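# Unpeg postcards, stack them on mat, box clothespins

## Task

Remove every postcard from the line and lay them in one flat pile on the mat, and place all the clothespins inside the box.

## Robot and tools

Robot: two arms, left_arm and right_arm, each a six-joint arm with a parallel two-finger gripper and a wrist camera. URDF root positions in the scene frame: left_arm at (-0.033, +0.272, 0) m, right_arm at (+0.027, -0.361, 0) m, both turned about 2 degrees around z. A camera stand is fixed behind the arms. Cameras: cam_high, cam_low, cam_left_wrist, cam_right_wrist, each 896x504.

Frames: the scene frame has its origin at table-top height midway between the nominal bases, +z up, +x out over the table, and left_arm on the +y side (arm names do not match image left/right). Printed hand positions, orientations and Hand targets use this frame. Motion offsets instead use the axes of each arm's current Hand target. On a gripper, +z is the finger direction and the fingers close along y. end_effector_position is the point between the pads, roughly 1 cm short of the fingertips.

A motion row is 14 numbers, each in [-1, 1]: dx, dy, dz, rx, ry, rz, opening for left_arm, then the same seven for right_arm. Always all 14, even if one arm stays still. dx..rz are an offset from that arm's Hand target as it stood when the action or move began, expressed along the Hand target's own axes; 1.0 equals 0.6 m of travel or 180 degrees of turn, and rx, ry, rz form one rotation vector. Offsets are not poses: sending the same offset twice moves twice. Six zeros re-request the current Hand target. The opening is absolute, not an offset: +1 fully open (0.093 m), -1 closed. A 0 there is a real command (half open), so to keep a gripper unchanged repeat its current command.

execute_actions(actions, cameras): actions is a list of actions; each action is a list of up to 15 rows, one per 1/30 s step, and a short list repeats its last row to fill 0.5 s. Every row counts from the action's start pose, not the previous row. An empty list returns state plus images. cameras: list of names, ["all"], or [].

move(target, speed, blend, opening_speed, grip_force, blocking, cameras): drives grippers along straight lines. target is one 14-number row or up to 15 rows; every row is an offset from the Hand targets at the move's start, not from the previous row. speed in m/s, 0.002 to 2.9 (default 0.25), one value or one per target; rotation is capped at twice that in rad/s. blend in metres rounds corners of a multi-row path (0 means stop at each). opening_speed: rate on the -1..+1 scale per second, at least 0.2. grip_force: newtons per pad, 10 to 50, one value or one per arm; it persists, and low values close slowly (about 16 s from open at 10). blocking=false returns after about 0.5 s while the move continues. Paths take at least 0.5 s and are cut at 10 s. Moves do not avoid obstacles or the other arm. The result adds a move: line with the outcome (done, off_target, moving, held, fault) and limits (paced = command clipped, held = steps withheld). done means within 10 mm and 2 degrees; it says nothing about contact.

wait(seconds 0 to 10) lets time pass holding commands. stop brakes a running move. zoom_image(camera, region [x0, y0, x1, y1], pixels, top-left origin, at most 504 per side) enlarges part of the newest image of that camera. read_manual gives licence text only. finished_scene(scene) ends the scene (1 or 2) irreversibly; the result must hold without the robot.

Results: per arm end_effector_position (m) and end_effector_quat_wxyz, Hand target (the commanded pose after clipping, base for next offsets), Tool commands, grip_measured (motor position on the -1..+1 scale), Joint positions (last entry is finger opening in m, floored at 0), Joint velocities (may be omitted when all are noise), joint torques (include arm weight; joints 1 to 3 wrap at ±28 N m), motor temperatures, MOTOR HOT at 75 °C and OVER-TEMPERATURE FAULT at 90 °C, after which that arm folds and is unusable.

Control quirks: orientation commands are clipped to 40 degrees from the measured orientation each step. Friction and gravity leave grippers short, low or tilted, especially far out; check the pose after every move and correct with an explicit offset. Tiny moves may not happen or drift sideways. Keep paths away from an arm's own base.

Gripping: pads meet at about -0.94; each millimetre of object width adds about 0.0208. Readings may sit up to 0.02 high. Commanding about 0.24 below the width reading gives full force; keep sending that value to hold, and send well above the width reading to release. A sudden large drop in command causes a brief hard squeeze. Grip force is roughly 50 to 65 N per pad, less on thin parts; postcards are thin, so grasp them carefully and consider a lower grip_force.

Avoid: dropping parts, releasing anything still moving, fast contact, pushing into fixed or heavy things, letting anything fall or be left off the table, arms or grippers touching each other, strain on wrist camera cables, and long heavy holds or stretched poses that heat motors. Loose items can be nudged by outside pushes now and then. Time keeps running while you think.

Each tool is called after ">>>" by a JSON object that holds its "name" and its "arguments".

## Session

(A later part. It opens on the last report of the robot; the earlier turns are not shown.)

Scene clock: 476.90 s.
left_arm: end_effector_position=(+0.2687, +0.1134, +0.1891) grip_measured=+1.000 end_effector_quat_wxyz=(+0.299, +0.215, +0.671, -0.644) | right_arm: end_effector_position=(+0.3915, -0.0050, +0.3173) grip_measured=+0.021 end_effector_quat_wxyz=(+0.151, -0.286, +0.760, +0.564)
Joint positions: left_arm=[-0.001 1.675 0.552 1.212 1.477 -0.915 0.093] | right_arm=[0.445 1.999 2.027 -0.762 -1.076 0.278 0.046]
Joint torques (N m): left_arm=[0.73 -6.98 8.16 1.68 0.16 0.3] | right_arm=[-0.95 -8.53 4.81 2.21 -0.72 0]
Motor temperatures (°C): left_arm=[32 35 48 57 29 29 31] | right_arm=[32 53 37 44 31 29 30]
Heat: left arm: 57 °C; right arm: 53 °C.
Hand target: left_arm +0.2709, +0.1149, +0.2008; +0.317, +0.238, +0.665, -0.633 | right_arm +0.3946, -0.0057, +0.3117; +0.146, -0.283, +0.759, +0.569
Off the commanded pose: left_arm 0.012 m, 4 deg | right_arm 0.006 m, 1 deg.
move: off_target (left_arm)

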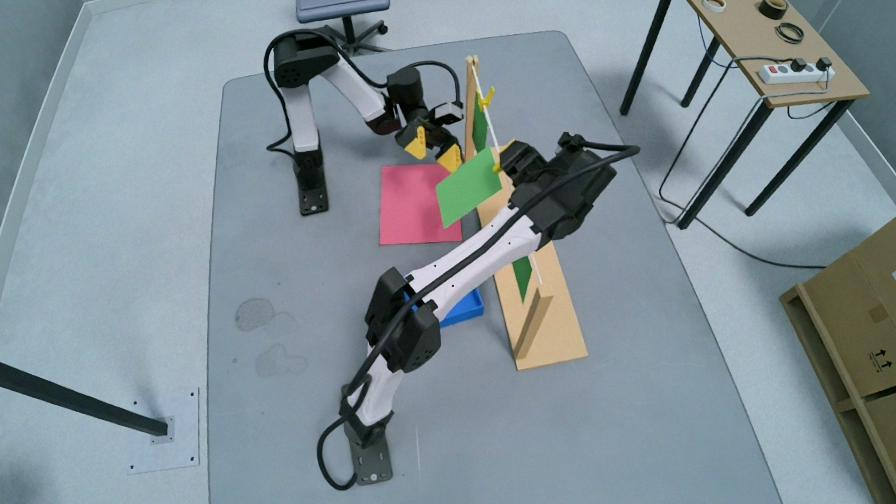

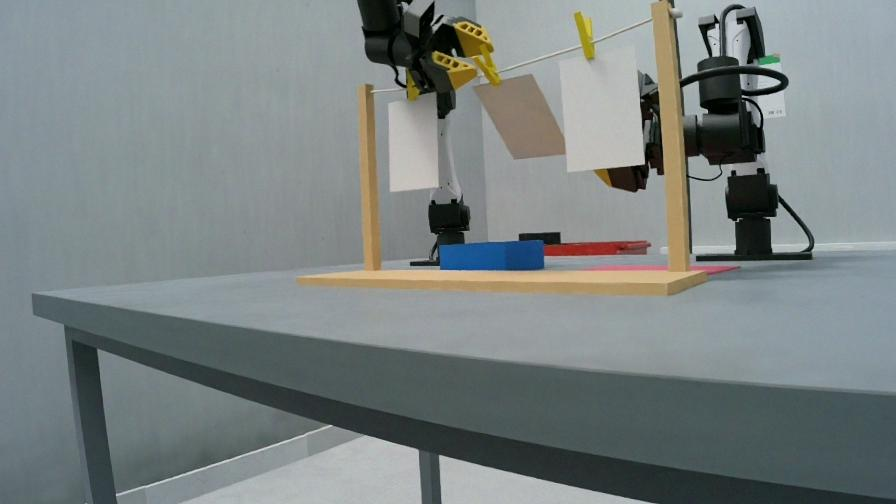

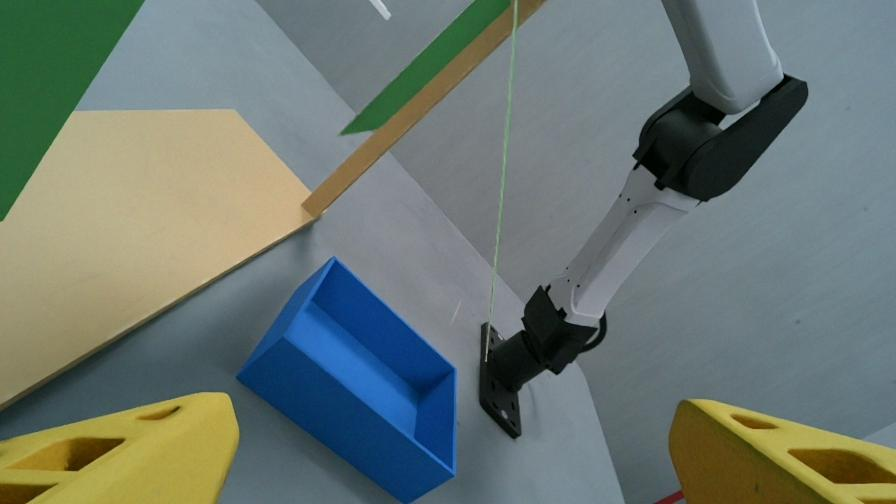

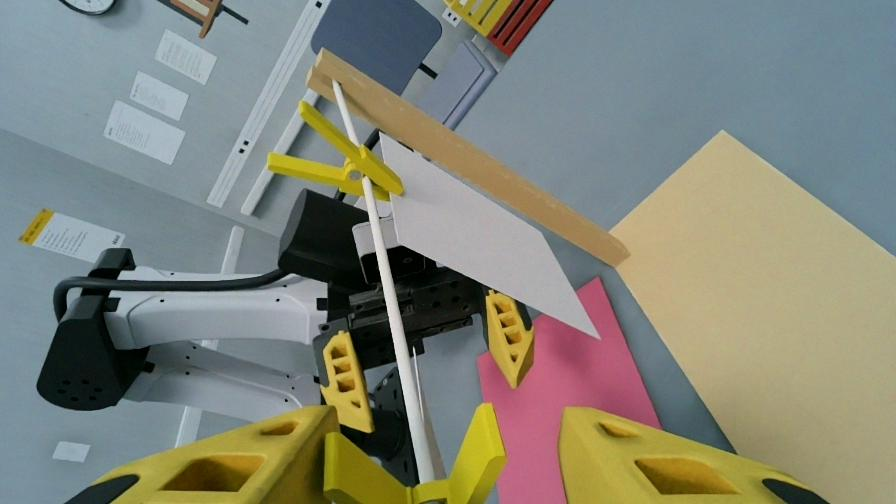

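>>> {"name": "move", "arguments": {"target": [0.0217, -0.0275, 0.0917, 0, 0, 0, 1, 0, 0, 0, 0, 0, 0, 0.02], "speed": 0.08, "cameras": ["cam_left_wrist", "cam_right_wrist", "cam_low"]}}

>>> {"name": "zoom_image", "arguments": {"camera": "cam_left_wrist", "region": [340, 0, 640, 504]}}

>>> {"name": "zoom_image", "arguments": {"camera": "cam_low", "region": [380, 0, 700, 220]}}

Scene clock: 509.23 s.
left_arm: end_effector_position=(+0.2569, +0.0582, +0.1965) grip_measured=+1.000 end_effector_quat_wxyz=(+0.302, +0.228, +0.669, -0.639) | right_arm: end_effector_position=(+0.3915, -0.0050, +0.3173) grip_measured=+0.021 end_effector_quat_wxyz=(+0.151, -0.286, +0.760, +0.564)
Joint positions: left_arm=[-0.201 1.591 0.552 1.037 1.289 -0.8 0.093] | right_arm=[0.445 1.999 2.027 -0.762 -1.076 0.278 0.046]
Joint torques (N m): left_arm=[0.29 -6.89 6.56 1.81 0.06 0.26] | right_arm=[-0.94 -8.53 4.81 2.21 -0.72 0]
Motor temperatures (°C): left_arm=[32 37 48 52 29 29 30] | right_arm=[32 53 37 44 31 29 30]
Heat: left arm: 52 °C; right arm: 53 °C.
Hand target: left_arm +0.2567, +0.0577, +0.2030; +0.317, +0.238, +0.665, -0.633 | right_arm +0.3946, -0.0057, +0.3117; +0.146, -0.283, +0.759, +0.569
Off the commanded pose: left_arm 0.006 m, 2 deg | right_arm 0.006 m, 1 deg.
move: done
Images, in order (width x height): cam_low 896x504, cam_left_wrist 896x504, cam_right_wrist 896x504.

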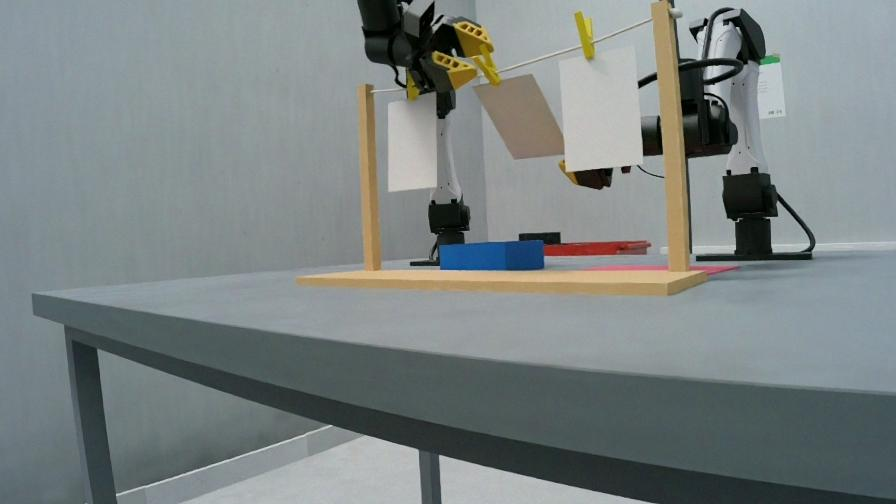

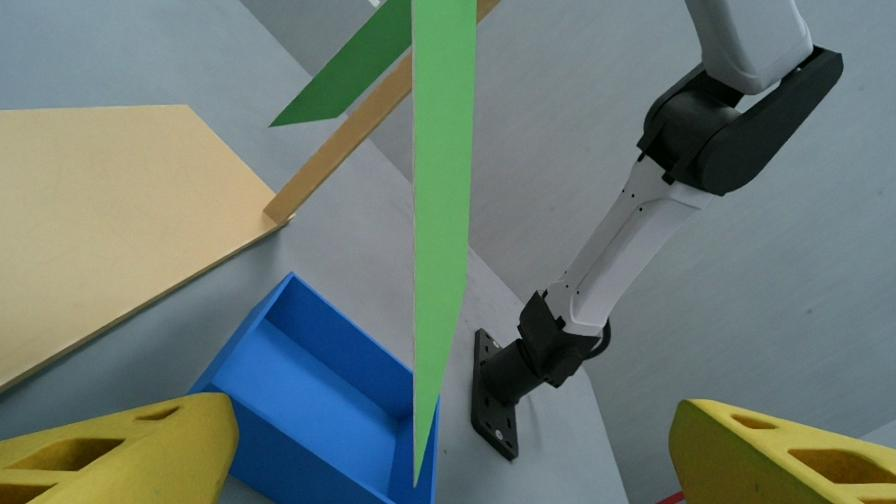

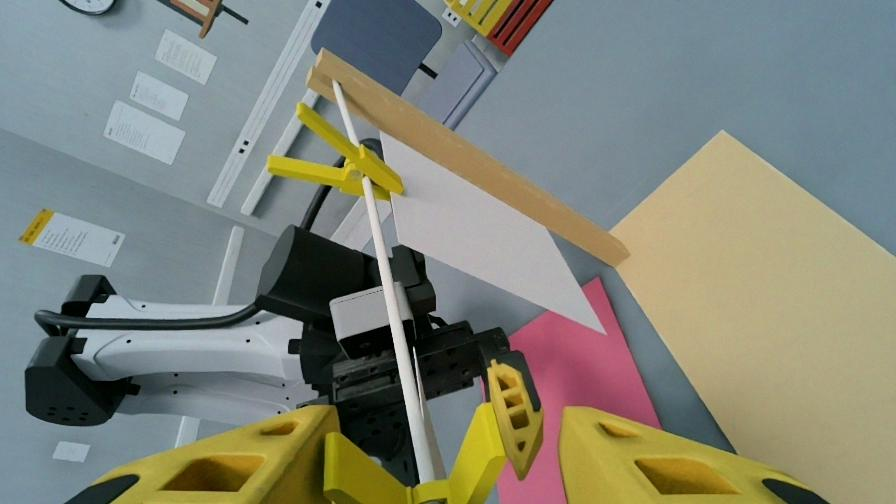

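Scaled by 1.000.

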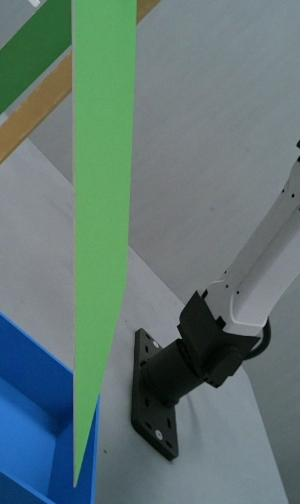

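Scaled by 1.575.

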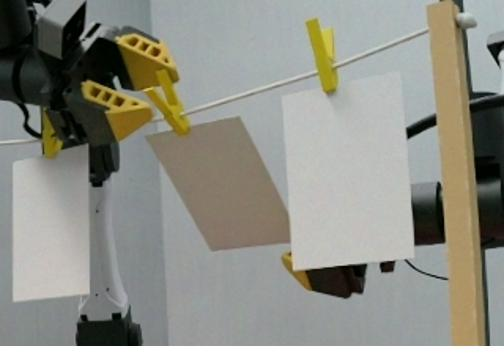

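>>> {"name": "move", "arguments": {"target": [0, 0.0175, 0.0, 0.05, 0, 0, 1, 0, 0, 0, 0, 0, 0, 0.02], "speed": 0.08, "cameras": ["cam_left_wrist"]}}

Scene clock: 529.37 s.
left_arm: end_effector_position=(+0.2633, +0.0573, +0.1834) grip_measured=+1.000 end_effector_quat_wxyz=(+0.263, +0.232, +0.651, -0.673) | right_arm: end_effector_position=(+0.3915, -0.0050, +0.3173) grip_measured=+0.021 end_effector_quat_wxyz=(+0.151, -0.286, +0.760, +0.564)
Joint positions: left_arm=[-0.19 1.816 0.589 1.456 1.377 -1.08 0.093] | right_arm=[0.445 1.999 2.027 -0.762 -1.076 0.278 0.046]
Joint torques (N m): left_arm=[0.85 -5.45 7.32 2.78 0.09 -0.17] | right_arm=[-0.95 -8.53 4.81 2.21 -0.72 0]
Heat: left arm: 51 °C; right arm: 53 °C.
Hand target: left_arm +0.2644, +0.0587, +0.1958; +0.297, +0.262, +0.613, -0.683 | right_arm +0.3946, -0.0057, +0.3117; +0.146, -0.283, +0.759, +0.569
Off the commanded pose: left_arm 0.012 m, 7 deg | right_arm 0.006 m, 1 deg.
joint sent to its limit (left arm) — joint 4 (wrist pitch), upper limit. The joint targets are off in orientation, not in position.
move: off_target (left_arm)
Images, in order (width x height): cam_left_wrist 896x504.

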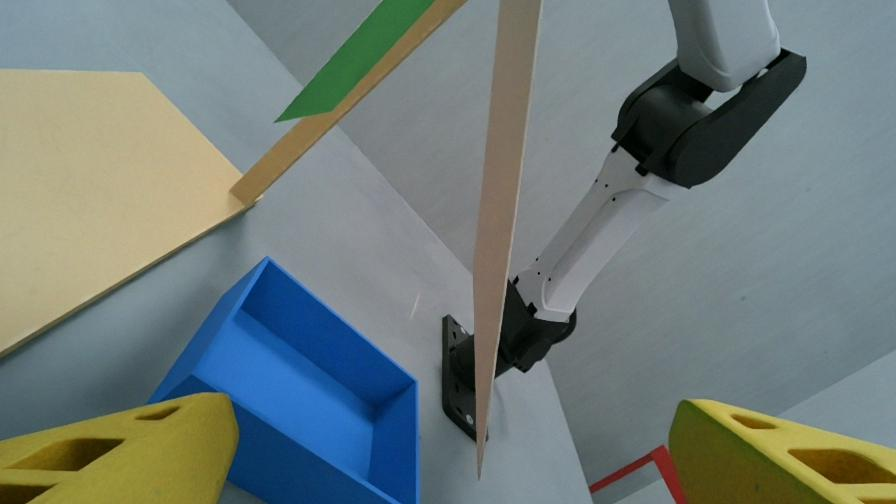

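>>> {"name": "move", "arguments": {"target": [0.0083, -0.0098, 0.0017, 0, 0.05, 0, 1, 0, 0, 0, 0, 0, 0, 0.02], "speed": 0.08, "cameras": ["cam_left_wrist"]}}

Scene clock: 577.97 s.
left_arm: end_effector_position=(+0.2549, +0.0564, +0.1848) grip_measured=+1.000 end_effector_quat_wxyz=(+0.233, +0.294, +0.639, -0.672) | right_arm: end_effector_position=(+0.3915, -0.0050, +0.3173) grip_measured=+0.021 end_effector_quat_wxyz=(+0.151, -0.286, +0.760, +0.564)
Joint positions: left_arm=[-0.188 1.806 0.651 1.329 1.511 -0.98 0.093] | right_arm=[0.445 1.999 2.027 -0.762 -1.076 0.278 0.046]
Joint torques (N m): left_arm=[0.91 -8.2 7.57 1.57 0.09 0.21] | right_arm=[-0.94 -8.51 4.81 2.21 -0.72 0]
Motor temperatures (°C): left_arm=[32 38 48 59 29 29 30] | right_arm=[32 54 37 44 31 29 30]
Heat: left arm: 59 °C; right arm: 54 °C.
Hand target: left_arm +0.2566, +0.0576, +0.1962; +0.248, +0.315, +0.635, -0.661 | right_arm +0.3946, -0.0057, +0.3117; +0.146, -0.283, +0.759, +0.569
Off the commanded pose: left_arm 0.012 m, 3 deg | right_arm 0.006 m, 1 deg.
move: off_target (left_arm)
Images, in order (width x height): cam_left_wrist 896x504.

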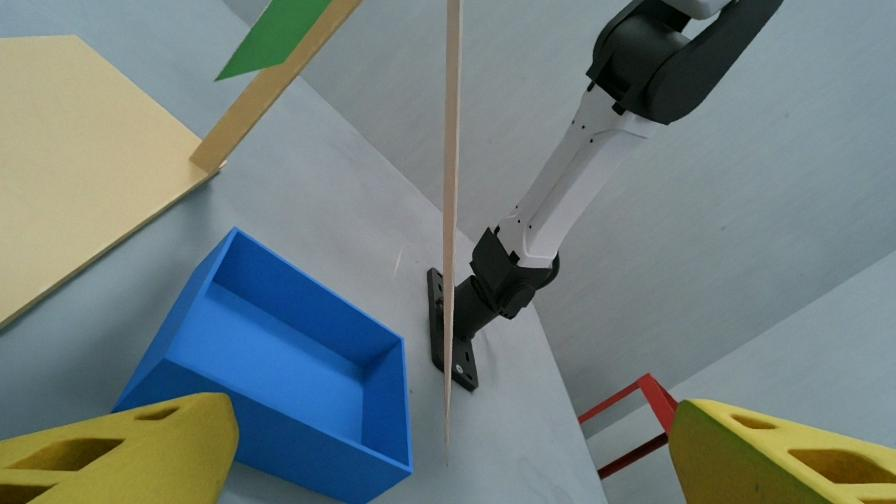

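>>> {"name": "move", "arguments": {"target": [0, 0, 0.0467, 0, 0, 0, 1, 0, 0, 0, 0, 0, 0, 0.02], "speed": 0.06, "cameras": ["cam_left_wrist", "cam_right_wrist"]}}

Scene clock: 588.23 s.
left_arm: end_effector_position=(+0.2498, +0.0316, +0.1837) grip_measured=+1.000 end_effector_quat_wxyz=(+0.226, +0.299, +0.640, -0.671) | right_arm: end_effector_position=(+0.3915, -0.0050, +0.3173) grip_measured=+0.021 end_effector_quat_wxyz=(+0.151, -0.286, +0.760, +0.564)
Joint positions: left_arm=[-0.269 1.77 0.669 1.129 1.445 -0.837 0.093] | right_arm=[0.445 1.999 2.027 -0.762 -1.076 0.278 0.046]
Joint torques (N m): left_arm=[0.34 -8.08 8.05 1.75 0.02 0.21] | right_arm=[-0.95 -8.51 4.81 2.21 -0.72 0]
Motor temperatures (°C): left_arm=[32 40 47 56 29 29 30] | right_arm=[32 54 37 44 31 29 30]
Heat: left arm: 56 °C; right arm: 54 °C.
Hand target: left_arm +0.2539, +0.0298, +0.1962; +0.248, +0.315, +0.635, -0.661 | right_arm +0.3946, -0.0057, +0.3117; +0.146, -0.283, +0.759, +0.569
Off the commanded pose: left_arm 0.013 m, 3 deg | right_arm 0.006 m, 1 deg.
move: off_target (left_arm)
Images, in order (width x height): cam_left_wrist 896x504, cam_right_wrist 896x504.

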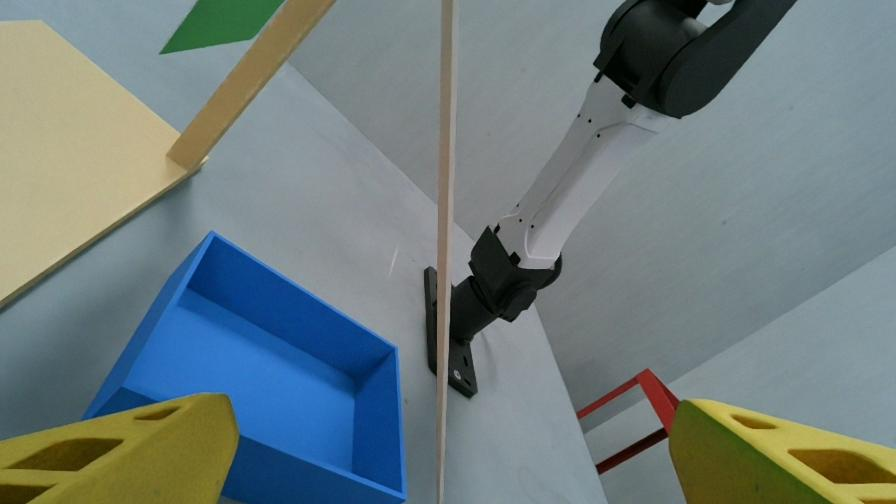

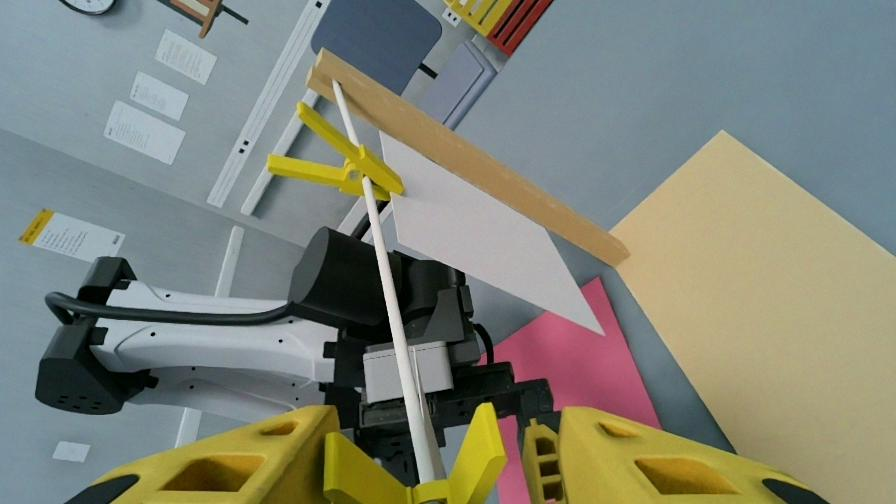

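>>> {"name": "move", "arguments": {"target": [0, 0, 0, 0, 0, 0, -1, 0, 0, 0, 0, 0, 0, 0.02], "grip_force": [25, 50], "speed": 0.05, "cameras": ["all"]}}

>>> {"name": "zoom_image", "arguments": {"camera": "cam_right_wrist", "region": [270, 300, 630, 504]}}

>>> {"name": "zoom_image", "arguments": {"camera": "cam_high", "region": [360, 60, 620, 280]}}

>>> {"name": "zoom_image", "arguments": {"camera": "cam_low", "region": [380, 0, 700, 220]}}

Scene clock: 610.37 s.
left_arm: end_effector_position=(+0.2498, +0.0316, +0.1836) grip_measured=-0.587 end_effector_quat_wxyz=(+0.226, +0.299, +0.640, -0.671) | right_arm: end_effector_position=(+0.3915, -0.0050, +0.3173) grip_measured=+0.021 end_effector_quat_wxyz=(+0.151, -0.286, +0.760, +0.564)
Joint positions: left_arm=[-0.269 1.77 0.669 1.129 1.445 -0.836 0.017] | right_arm=[0.445 1.999 2.027 -0.762 -1.076 0.278 0.046]
Joint velocities: left_arm=[-0.007 -0.012 -0.002 -0.022 0.007 -0.037 -0.016] | right_arm=[within noise]
Joint torques (N m): left_arm=[0.13 -8.05 7.76 1.84 0 0.18] | right_arm=[-0.94 -8.53 4.81 2.21 -0.72 0]
Heat: left arm: 53 °C; right arm: 54 °C.
Hand target: left_arm +0.2535, +0.0300, +0.1962; +0.249, +0.313, +0.630, -0.665 (not the last commanded pose) | right_arm +0.3946, -0.0057, +0.3117; +0.146, -0.283, +0.759, +0.569
Off the commanded pose: left_arm 0.013 m, 3 deg | right_arm 0.006 m, 1 deg.
grip_force (N): 25, 50
move: moving (left_arm; no rest 5 s after the path's end)

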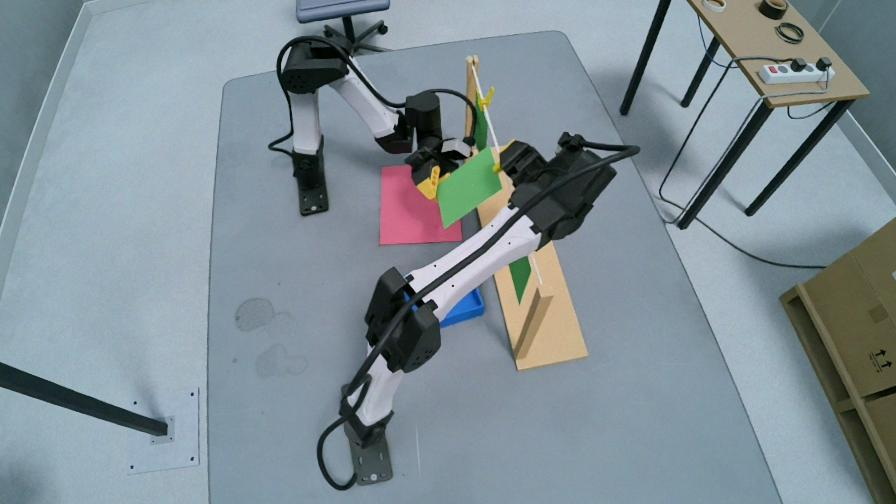

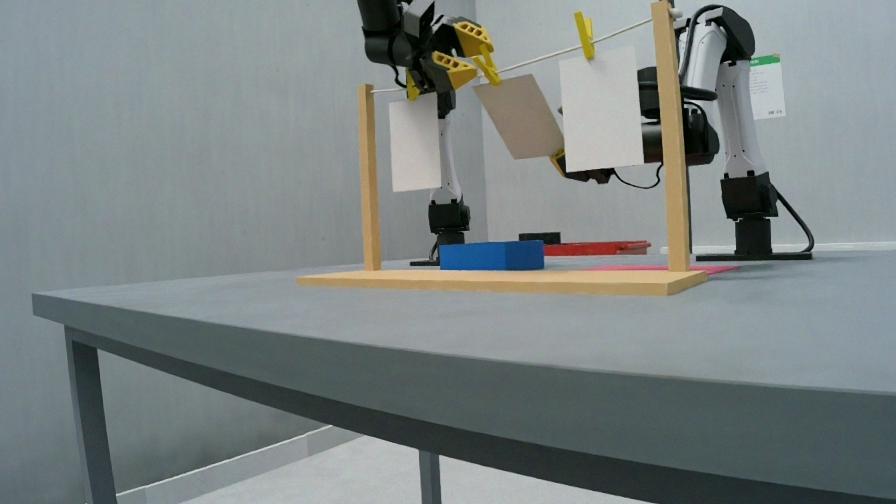

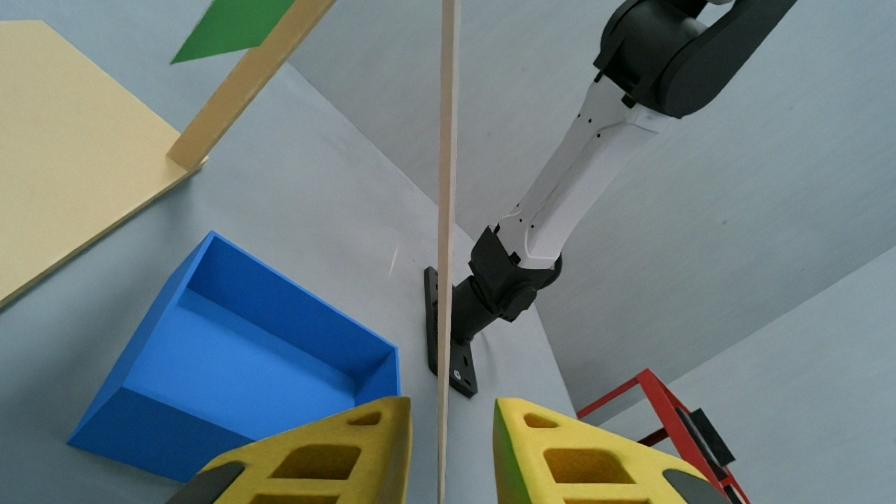

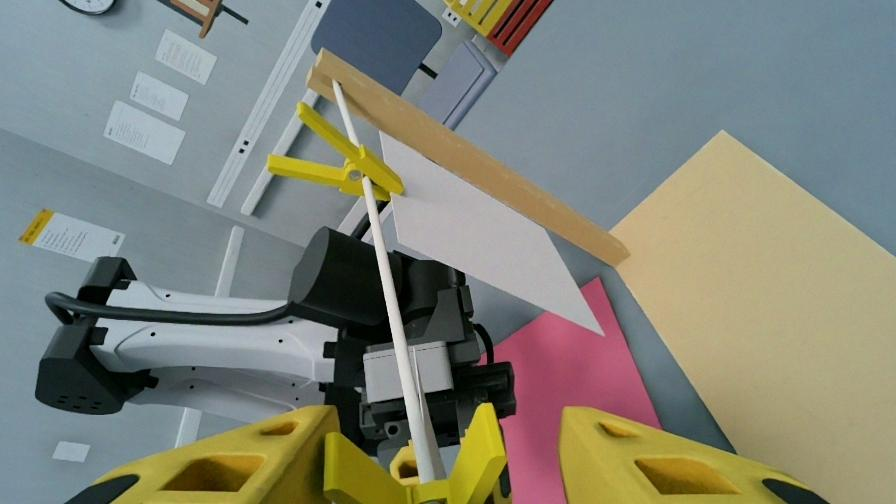

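Scaled by 1.400.

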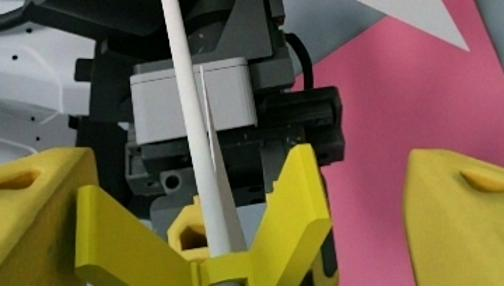

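Scaled by 1.938.

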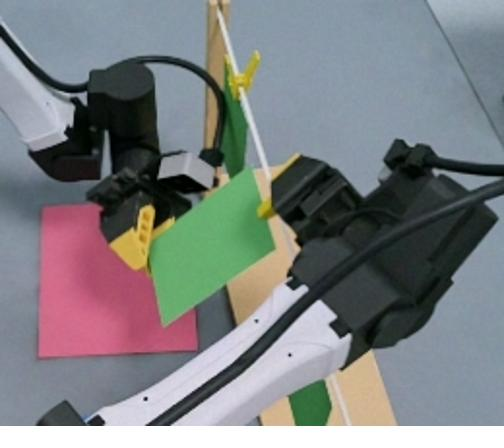

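Scaled by 1.575.

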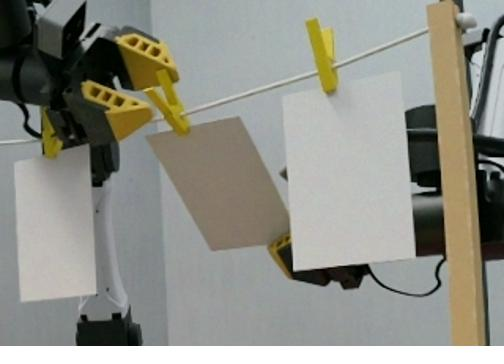

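Closing still in progress; wait.

>>> {"name": "wait", "arguments": {"seconds": 3, "cameras": ["cam_left_wrist", "cam_right_wrist", "cam_low"]}}

>>> {"name": "zoom_image", "arguments": {"camera": "cam_right_wrist", "region": [270, 300, 630, 504]}}

>>> {"name": "zoom_image", "arguments": {"camera": "cam_left_wrist", "region": [300, 300, 600, 504]}}

Scene clock: 619.00 s.
left_arm: end_effector_position=(+0.2498, +0.0316, +0.1836) grip_measured=-0.980 end_effector_quat_wxyz=(+0.226, +0.299, +0.640, -0.671) | right_arm: end_effector_position=(+0.3915, -0.0050, +0.3173) grip_measured=+0.021 end_effector_quat_wxyz=(+0.151, -0.286, +0.760, +0.564)
Joint positions: left_arm=[-0.269 1.77 0.669 1.129 1.445 -0.836 0] | right_arm=[0.445 1.999 2.027 -0.762 -1.076 0.279 0.046]
Joint torques (N m): left_arm=[-0.08 -8.13 7.9 1.83 -0.01 0.16] | right_arm=[-0.94 -8.53 4.81 2.21 -0.72 0]
Heat: left arm: 52 °C; right arm: 54 °C.
Hand target: left_arm +0.2535, +0.0300, +0.1962; +0.249, +0.313, +0.630, -0.665 (not the last commanded pose) | right_arm +0.3946, -0.0057, +0.3117; +0.146, -0.283, +0.759, +0.569
Tool commands: left_gripper/opening=-1.0 right_gripper/opening=+0.02
Off the commanded pose: left_arm 0.013 m, 3 deg | right_arm 0.006 m, 1 deg.
grip_force (N): 25, 50
wait: 3.00 s; at rest from the start
Images, in order (width x height): cam_low 896x504, cam_left_wrist 896x504, cam_right_wrist 896x504.

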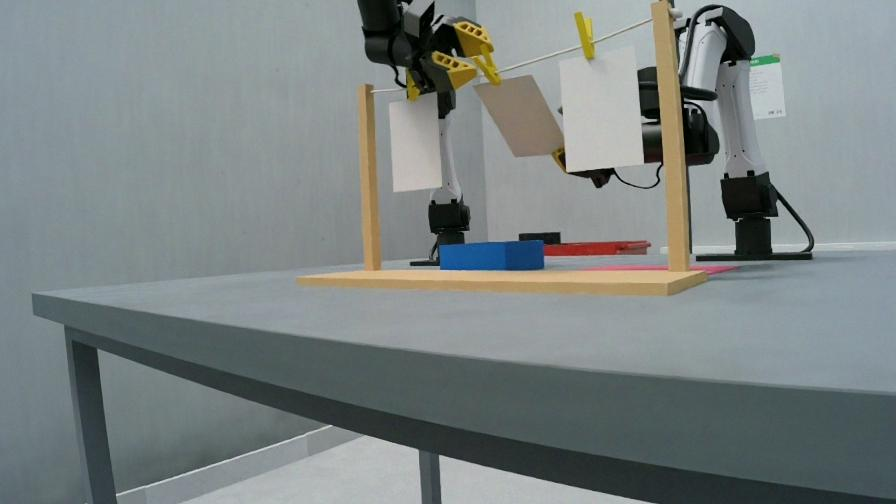

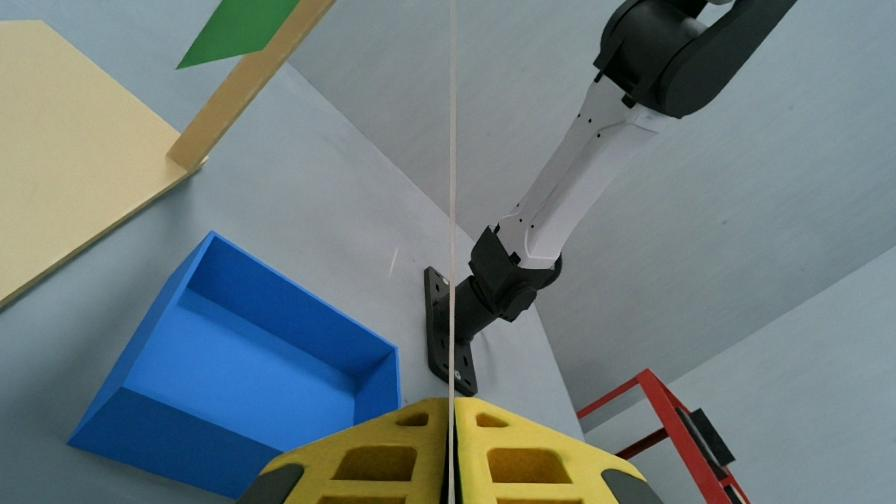

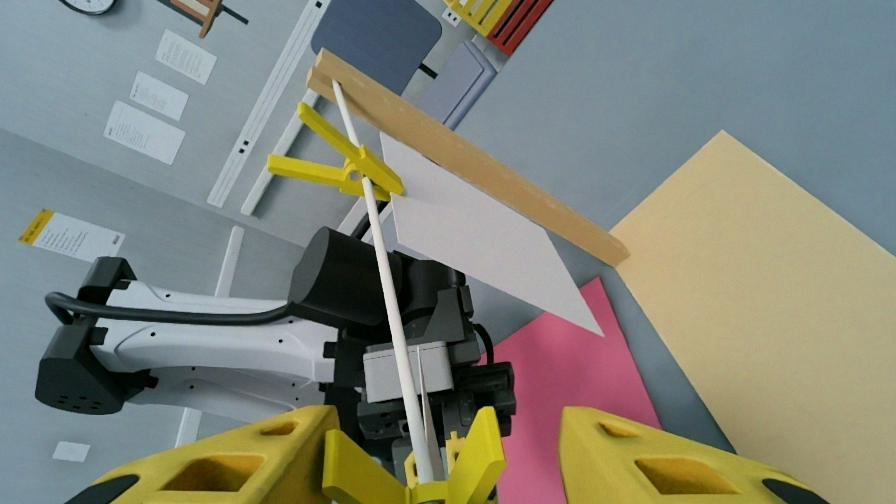

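Scaled by 1.400.

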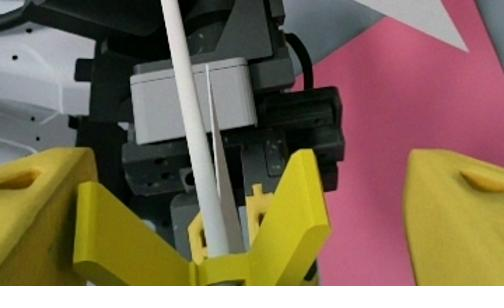

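Scaled by 1.680.

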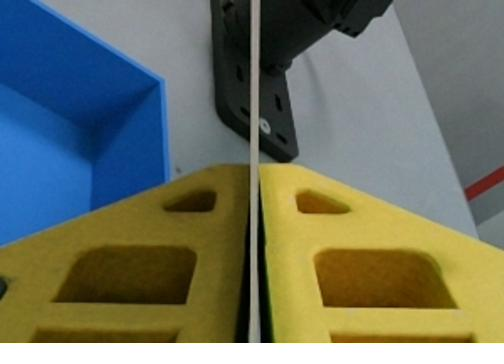

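>>> {"name": "move", "arguments": {"target": [0, 0, 0, 0, 0, 0, -1, 0, 0.0125, 0, 0, 0, -0.0556, 0.02], "speed": 0.05, "cameras": ["cam_right_wrist"]}}

>>> {"name": "zoom_image", "arguments": {"camera": "cam_right_wrist", "region": [270, 300, 630, 504]}}

Scene clock: 642.10 s.
left_arm: end_effector_position=(+0.2498, +0.0316, +0.1836) grip_measured=-0.980 end_effector_quat_wxyz=(+0.226, +0.299, +0.640, -0.671) | right_arm: end_effector_position=(+0.3915, -0.0050, +0.3173) grip_measured=+0.021 end_effector_quat_wxyz=(+0.192, -0.341, +0.737, +0.551)
Joint positions: left_arm=[-0.269 1.77 0.669 1.129 1.445 -0.836 0] | right_arm=[0.445 1.999 2.027 -0.762 -1.076 0.131 0.046]
Joint torques (N m): left_arm=[0.21 -8.01 7.9 1.83 0.02 0.13] | right_arm=[-0.18 -9.44 5.14 2.14 -0.65 -0.17]
Motor temperatures (°C): left_arm=[32 42 47 51 29 29 31] | right_arm=[32 54 36 44 31 29 30]
Heat: left arm: 51 °C; right arm: 54 °C.
Hand target: left_arm +0.2535, +0.0300, +0.1962; +0.249, +0.313, +0.630, -0.665 | right_arm +0.3901, -0.0042, +0.3176; +0.195, -0.348, +0.731, +0.554
Off the commanded pose: left_arm 0.013 m, 3 deg | right_arm 0.002 m, 1 deg.
grip_force (N): 25, 50
move: off_target (left_arm)
Images, in order (width x height): cam_right_wrist 896x504.

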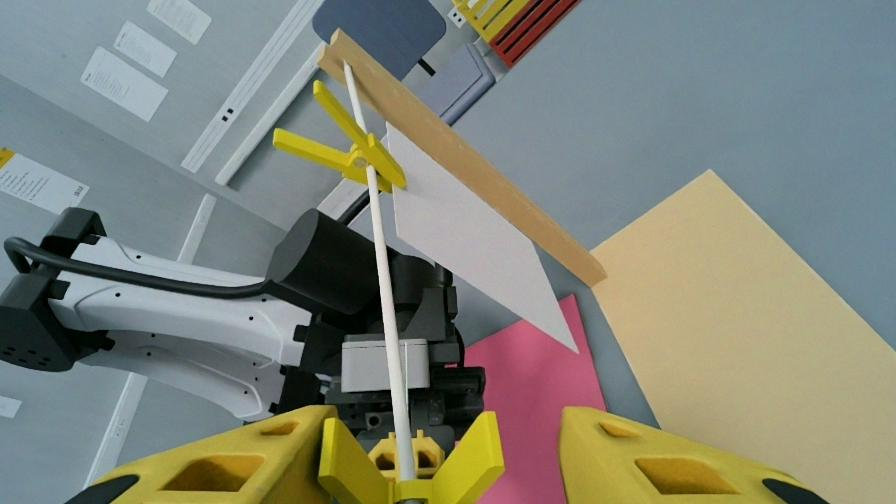

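Scaled by 1.400.

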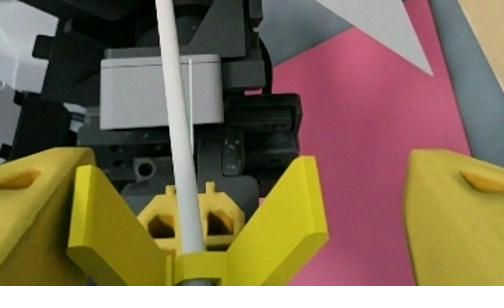

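>>> {"name": "move", "arguments": {"target": [0, 0, 0, 0, 0, 0, -1, 0, 0.02, 0, 0, 0, 0, 0.02], "speed": 0.05, "cameras": ["cam_right_wrist"]}}

>>> {"name": "zoom_image", "arguments": {"camera": "cam_right_wrist", "region": [270, 300, 630, 504]}}

Scene clock: 653.63 s.
left_arm: end_effector_position=(+0.2498, +0.0316, +0.1836) grip_measured=-0.980 end_effector_quat_wxyz=(+0.226, +0.299, +0.640, -0.671) | right_arm: end_effector_position=(+0.3885, -0.0020, +0.3173) grip_measured=+0.021 end_effector_quat_wxyz=(+0.189, -0.343, +0.736, +0.552)
Joint positions: left_arm=[-0.269 1.77 0.669 1.129 1.445 -0.836 0] | right_arm=[0.453 1.999 2.027 -0.762 -1.076 0.134 0.046]
Joint torques (N m): left_arm=[0.42 -8.34 7.69 1.82 0.01 0.1] | right_arm=[0.29 -11.47 4.57 2.1 -0.53 -0.01]
Motor temperatures (°C): left_arm=[32 42 47 51 29 29 31] | right_arm=[32 55 36 43 31 29 30]
Heat: left arm: 51 °C; right arm: 55 °C.
Hand target: left_arm +0.2535, +0.0300, +0.1962; +0.249, +0.313, +0.630, -0.665 | right_arm +0.3814, -0.0024, +0.3257; +0.195, -0.348, +0.731, +0.554
Off the commanded pose: left_arm 0.013 m, 3 deg | right_arm 0.011 m, 1 deg.
grip_force (N): 25, 50
move: off_target (left_arm, right_arm)
Images, in order (width x height): cam_right_wrist 896x504.

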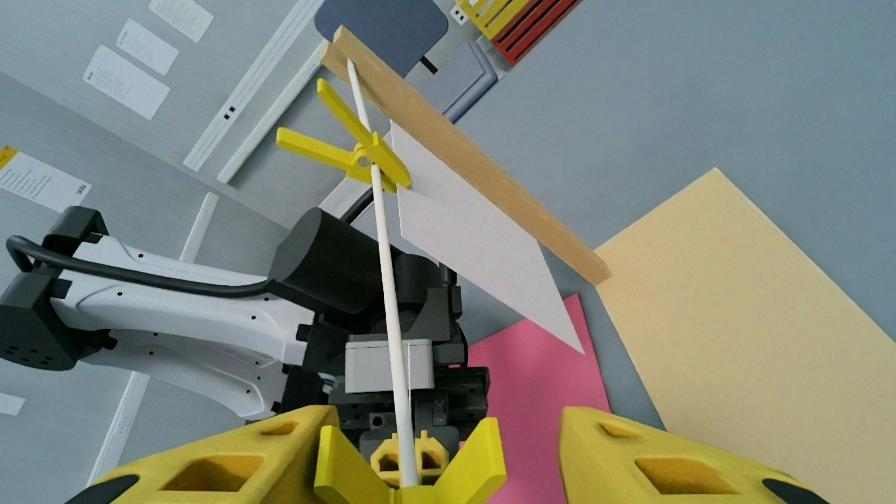

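Scaled by 1.400.

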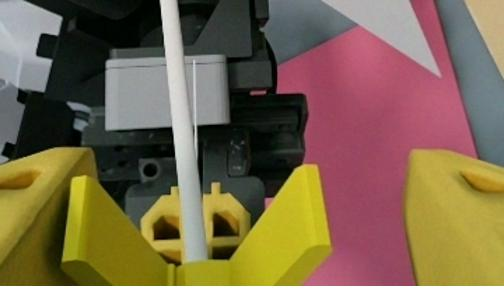

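>>> {"name": "move", "arguments": {"target": [0, 0, 0, 0, 0, 0, -1, 0, 0.013, 0, 0, 0, 0, 0.02], "speed": 0.05, "cameras": ["cam_right_wrist"]}}

>>> {"name": "zoom_image", "arguments": {"camera": "cam_right_wrist", "region": [270, 300, 630, 504]}}

Scene clock: 661.07 s.
left_arm: end_effector_position=(+0.2498, +0.0316, +0.1836) grip_measured=-0.980 end_effector_quat_wxyz=(+0.226, +0.299, +0.640, -0.671) | right_arm: end_effector_position=(+0.3831, +0.0000, +0.3193) grip_measured=+0.021 end_effector_quat_wxyz=(+0.184, -0.342, +0.736, +0.554)
Joint positions: left_arm=[-0.269 1.77 0.669 1.129 1.445 -0.836 0] | right_arm=[0.462 1.989 2.019 -0.762 -1.076 0.146 0.046]
Joint torques (N m): left_arm=[0.27 -8.21 7.83 1.74 -0.02 0.14] | right_arm=[0.29 -11.86 4.86 2.08 -0.45 -0.01]
Motor temperatures (°C): left_arm=[32 43 47 51 29 29 31] | right_arm=[32 57 36 43 31 29 30]
Heat: left arm: 51 °C; right arm: 57 °C.
Hand target: left_arm +0.2535, +0.0300, +0.1962; +0.249, +0.313, +0.630, -0.665 | right_arm +0.3758, -0.0013, +0.3307; +0.195, -0.348, +0.731, +0.554
Off the commanded pose: left_arm 0.013 m, 3 deg | right_arm 0.014 m, 2 deg.
grip_force (N): 25, 50
move: off_target (left_arm, right_arm)
Images, in order (width x height): cam_right_wrist 896x504.

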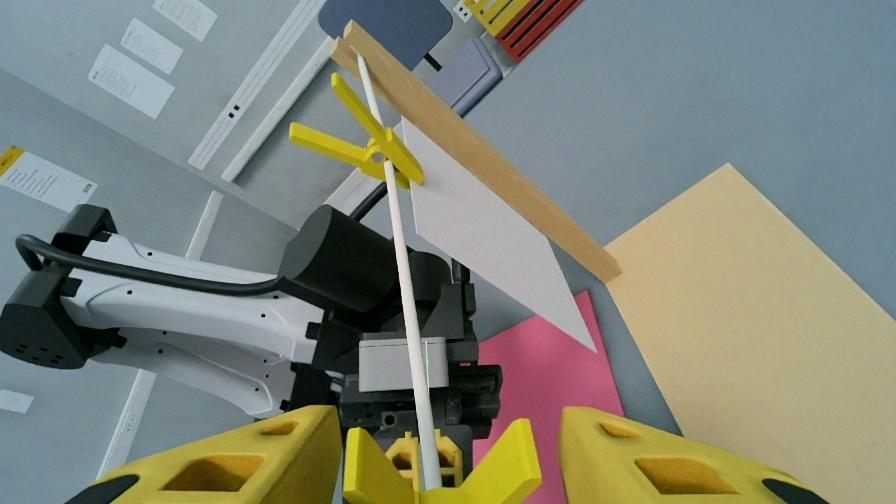

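Scaled by 1.400.

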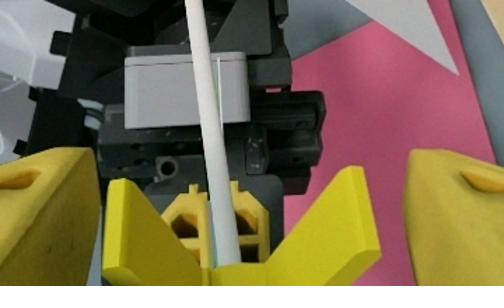

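>>> {"name": "move", "arguments": {"target": [0, 0, 0, 0, 0, 0, -1, 0, 0, 0, 0, 0, 0, -0.4], "speed": 0.05, "opening_speed": 0.25, "cameras": ["cam_right_wrist", "cam_left_wrist"]}}

>>> {"name": "zoom_image", "arguments": {"camera": "cam_right_wrist", "region": [270, 300, 630, 504]}}

Scene clock: 669.67 s.
left_arm: end_effector_position=(+0.2498, +0.0316, +0.1836) grip_measured=-0.980 end_effector_quat_wxyz=(+0.226, +0.299, +0.640, -0.671) | right_arm: end_effector_position=(+0.3831, +0.0000, +0.3193) grip_measured=-0.396 end_effector_quat_wxyz=(+0.184, -0.342, +0.736, +0.554)
Joint positions: left_arm=[-0.269 1.77 0.669 1.129 1.445 -0.836 0] | right_arm=[0.462 1.989 2.019 -0.762 -1.076 0.147 0.026]
Joint torques (N m): left_arm=[0.01 -8.06 7.86 1.83 -0.03 0.18] | right_arm=[0.29 -11.85 4.88 2.08 -0.46 -0.01]
Motor temperatures (°C): left_arm=[32 43 47 50 29 29 31] | right_arm=[32 58 37 43 31 29 30]
Heat: left arm: 50 °C; right arm: 58 °C.
Hand target: left_arm +0.2535, +0.0300, +0.1962; +0.249, +0.313, +0.630, -0.665 | right_arm +0.3758, -0.0013, +0.3307; +0.195, -0.348, +0.731, +0.554
Off the commanded pose: left_arm 0.013 m, 3 deg | right_arm 0.014 m, 2 deg.
grip_force (N): 25, 50
move: off_target (left_arm, right_arm)
Images, in order (width x height): cam_left_wrist 896x504, cam_right_wrist 896x504.

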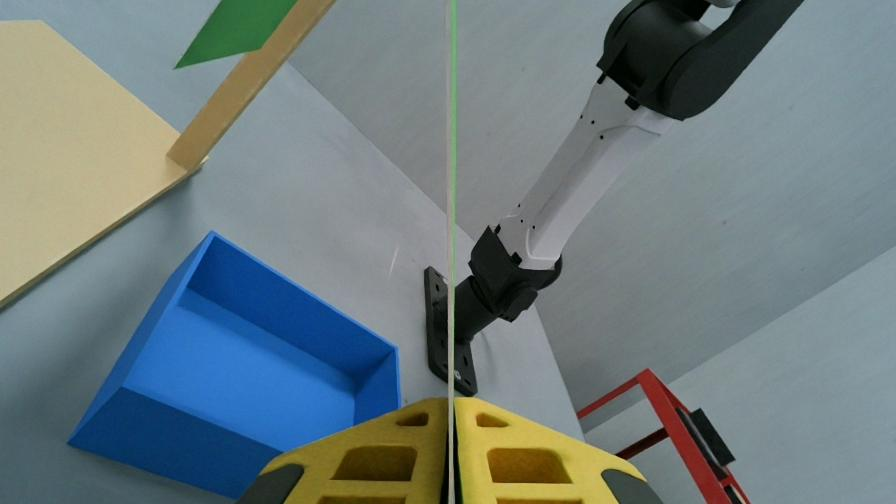

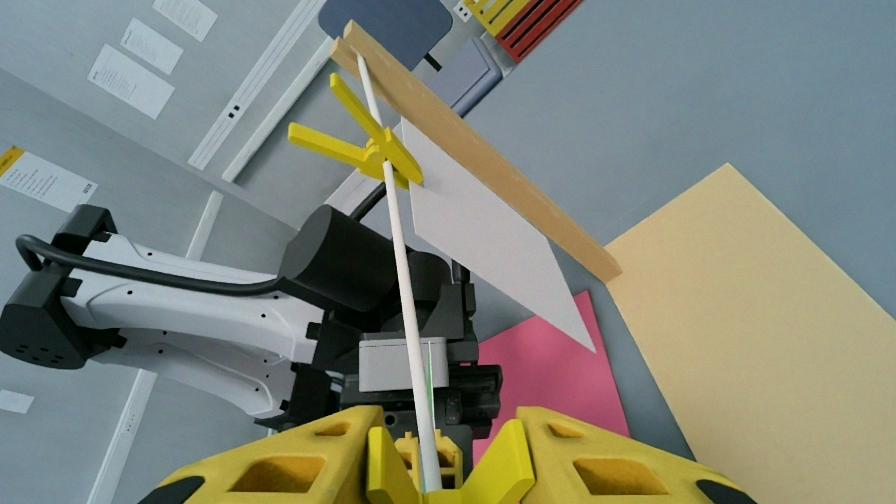

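Scaled by 1.400.

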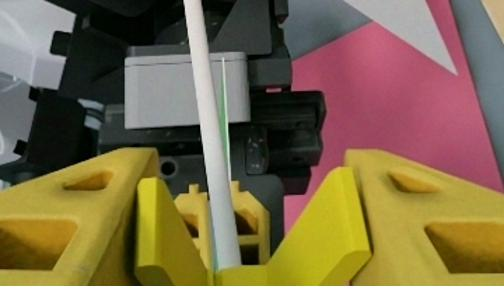

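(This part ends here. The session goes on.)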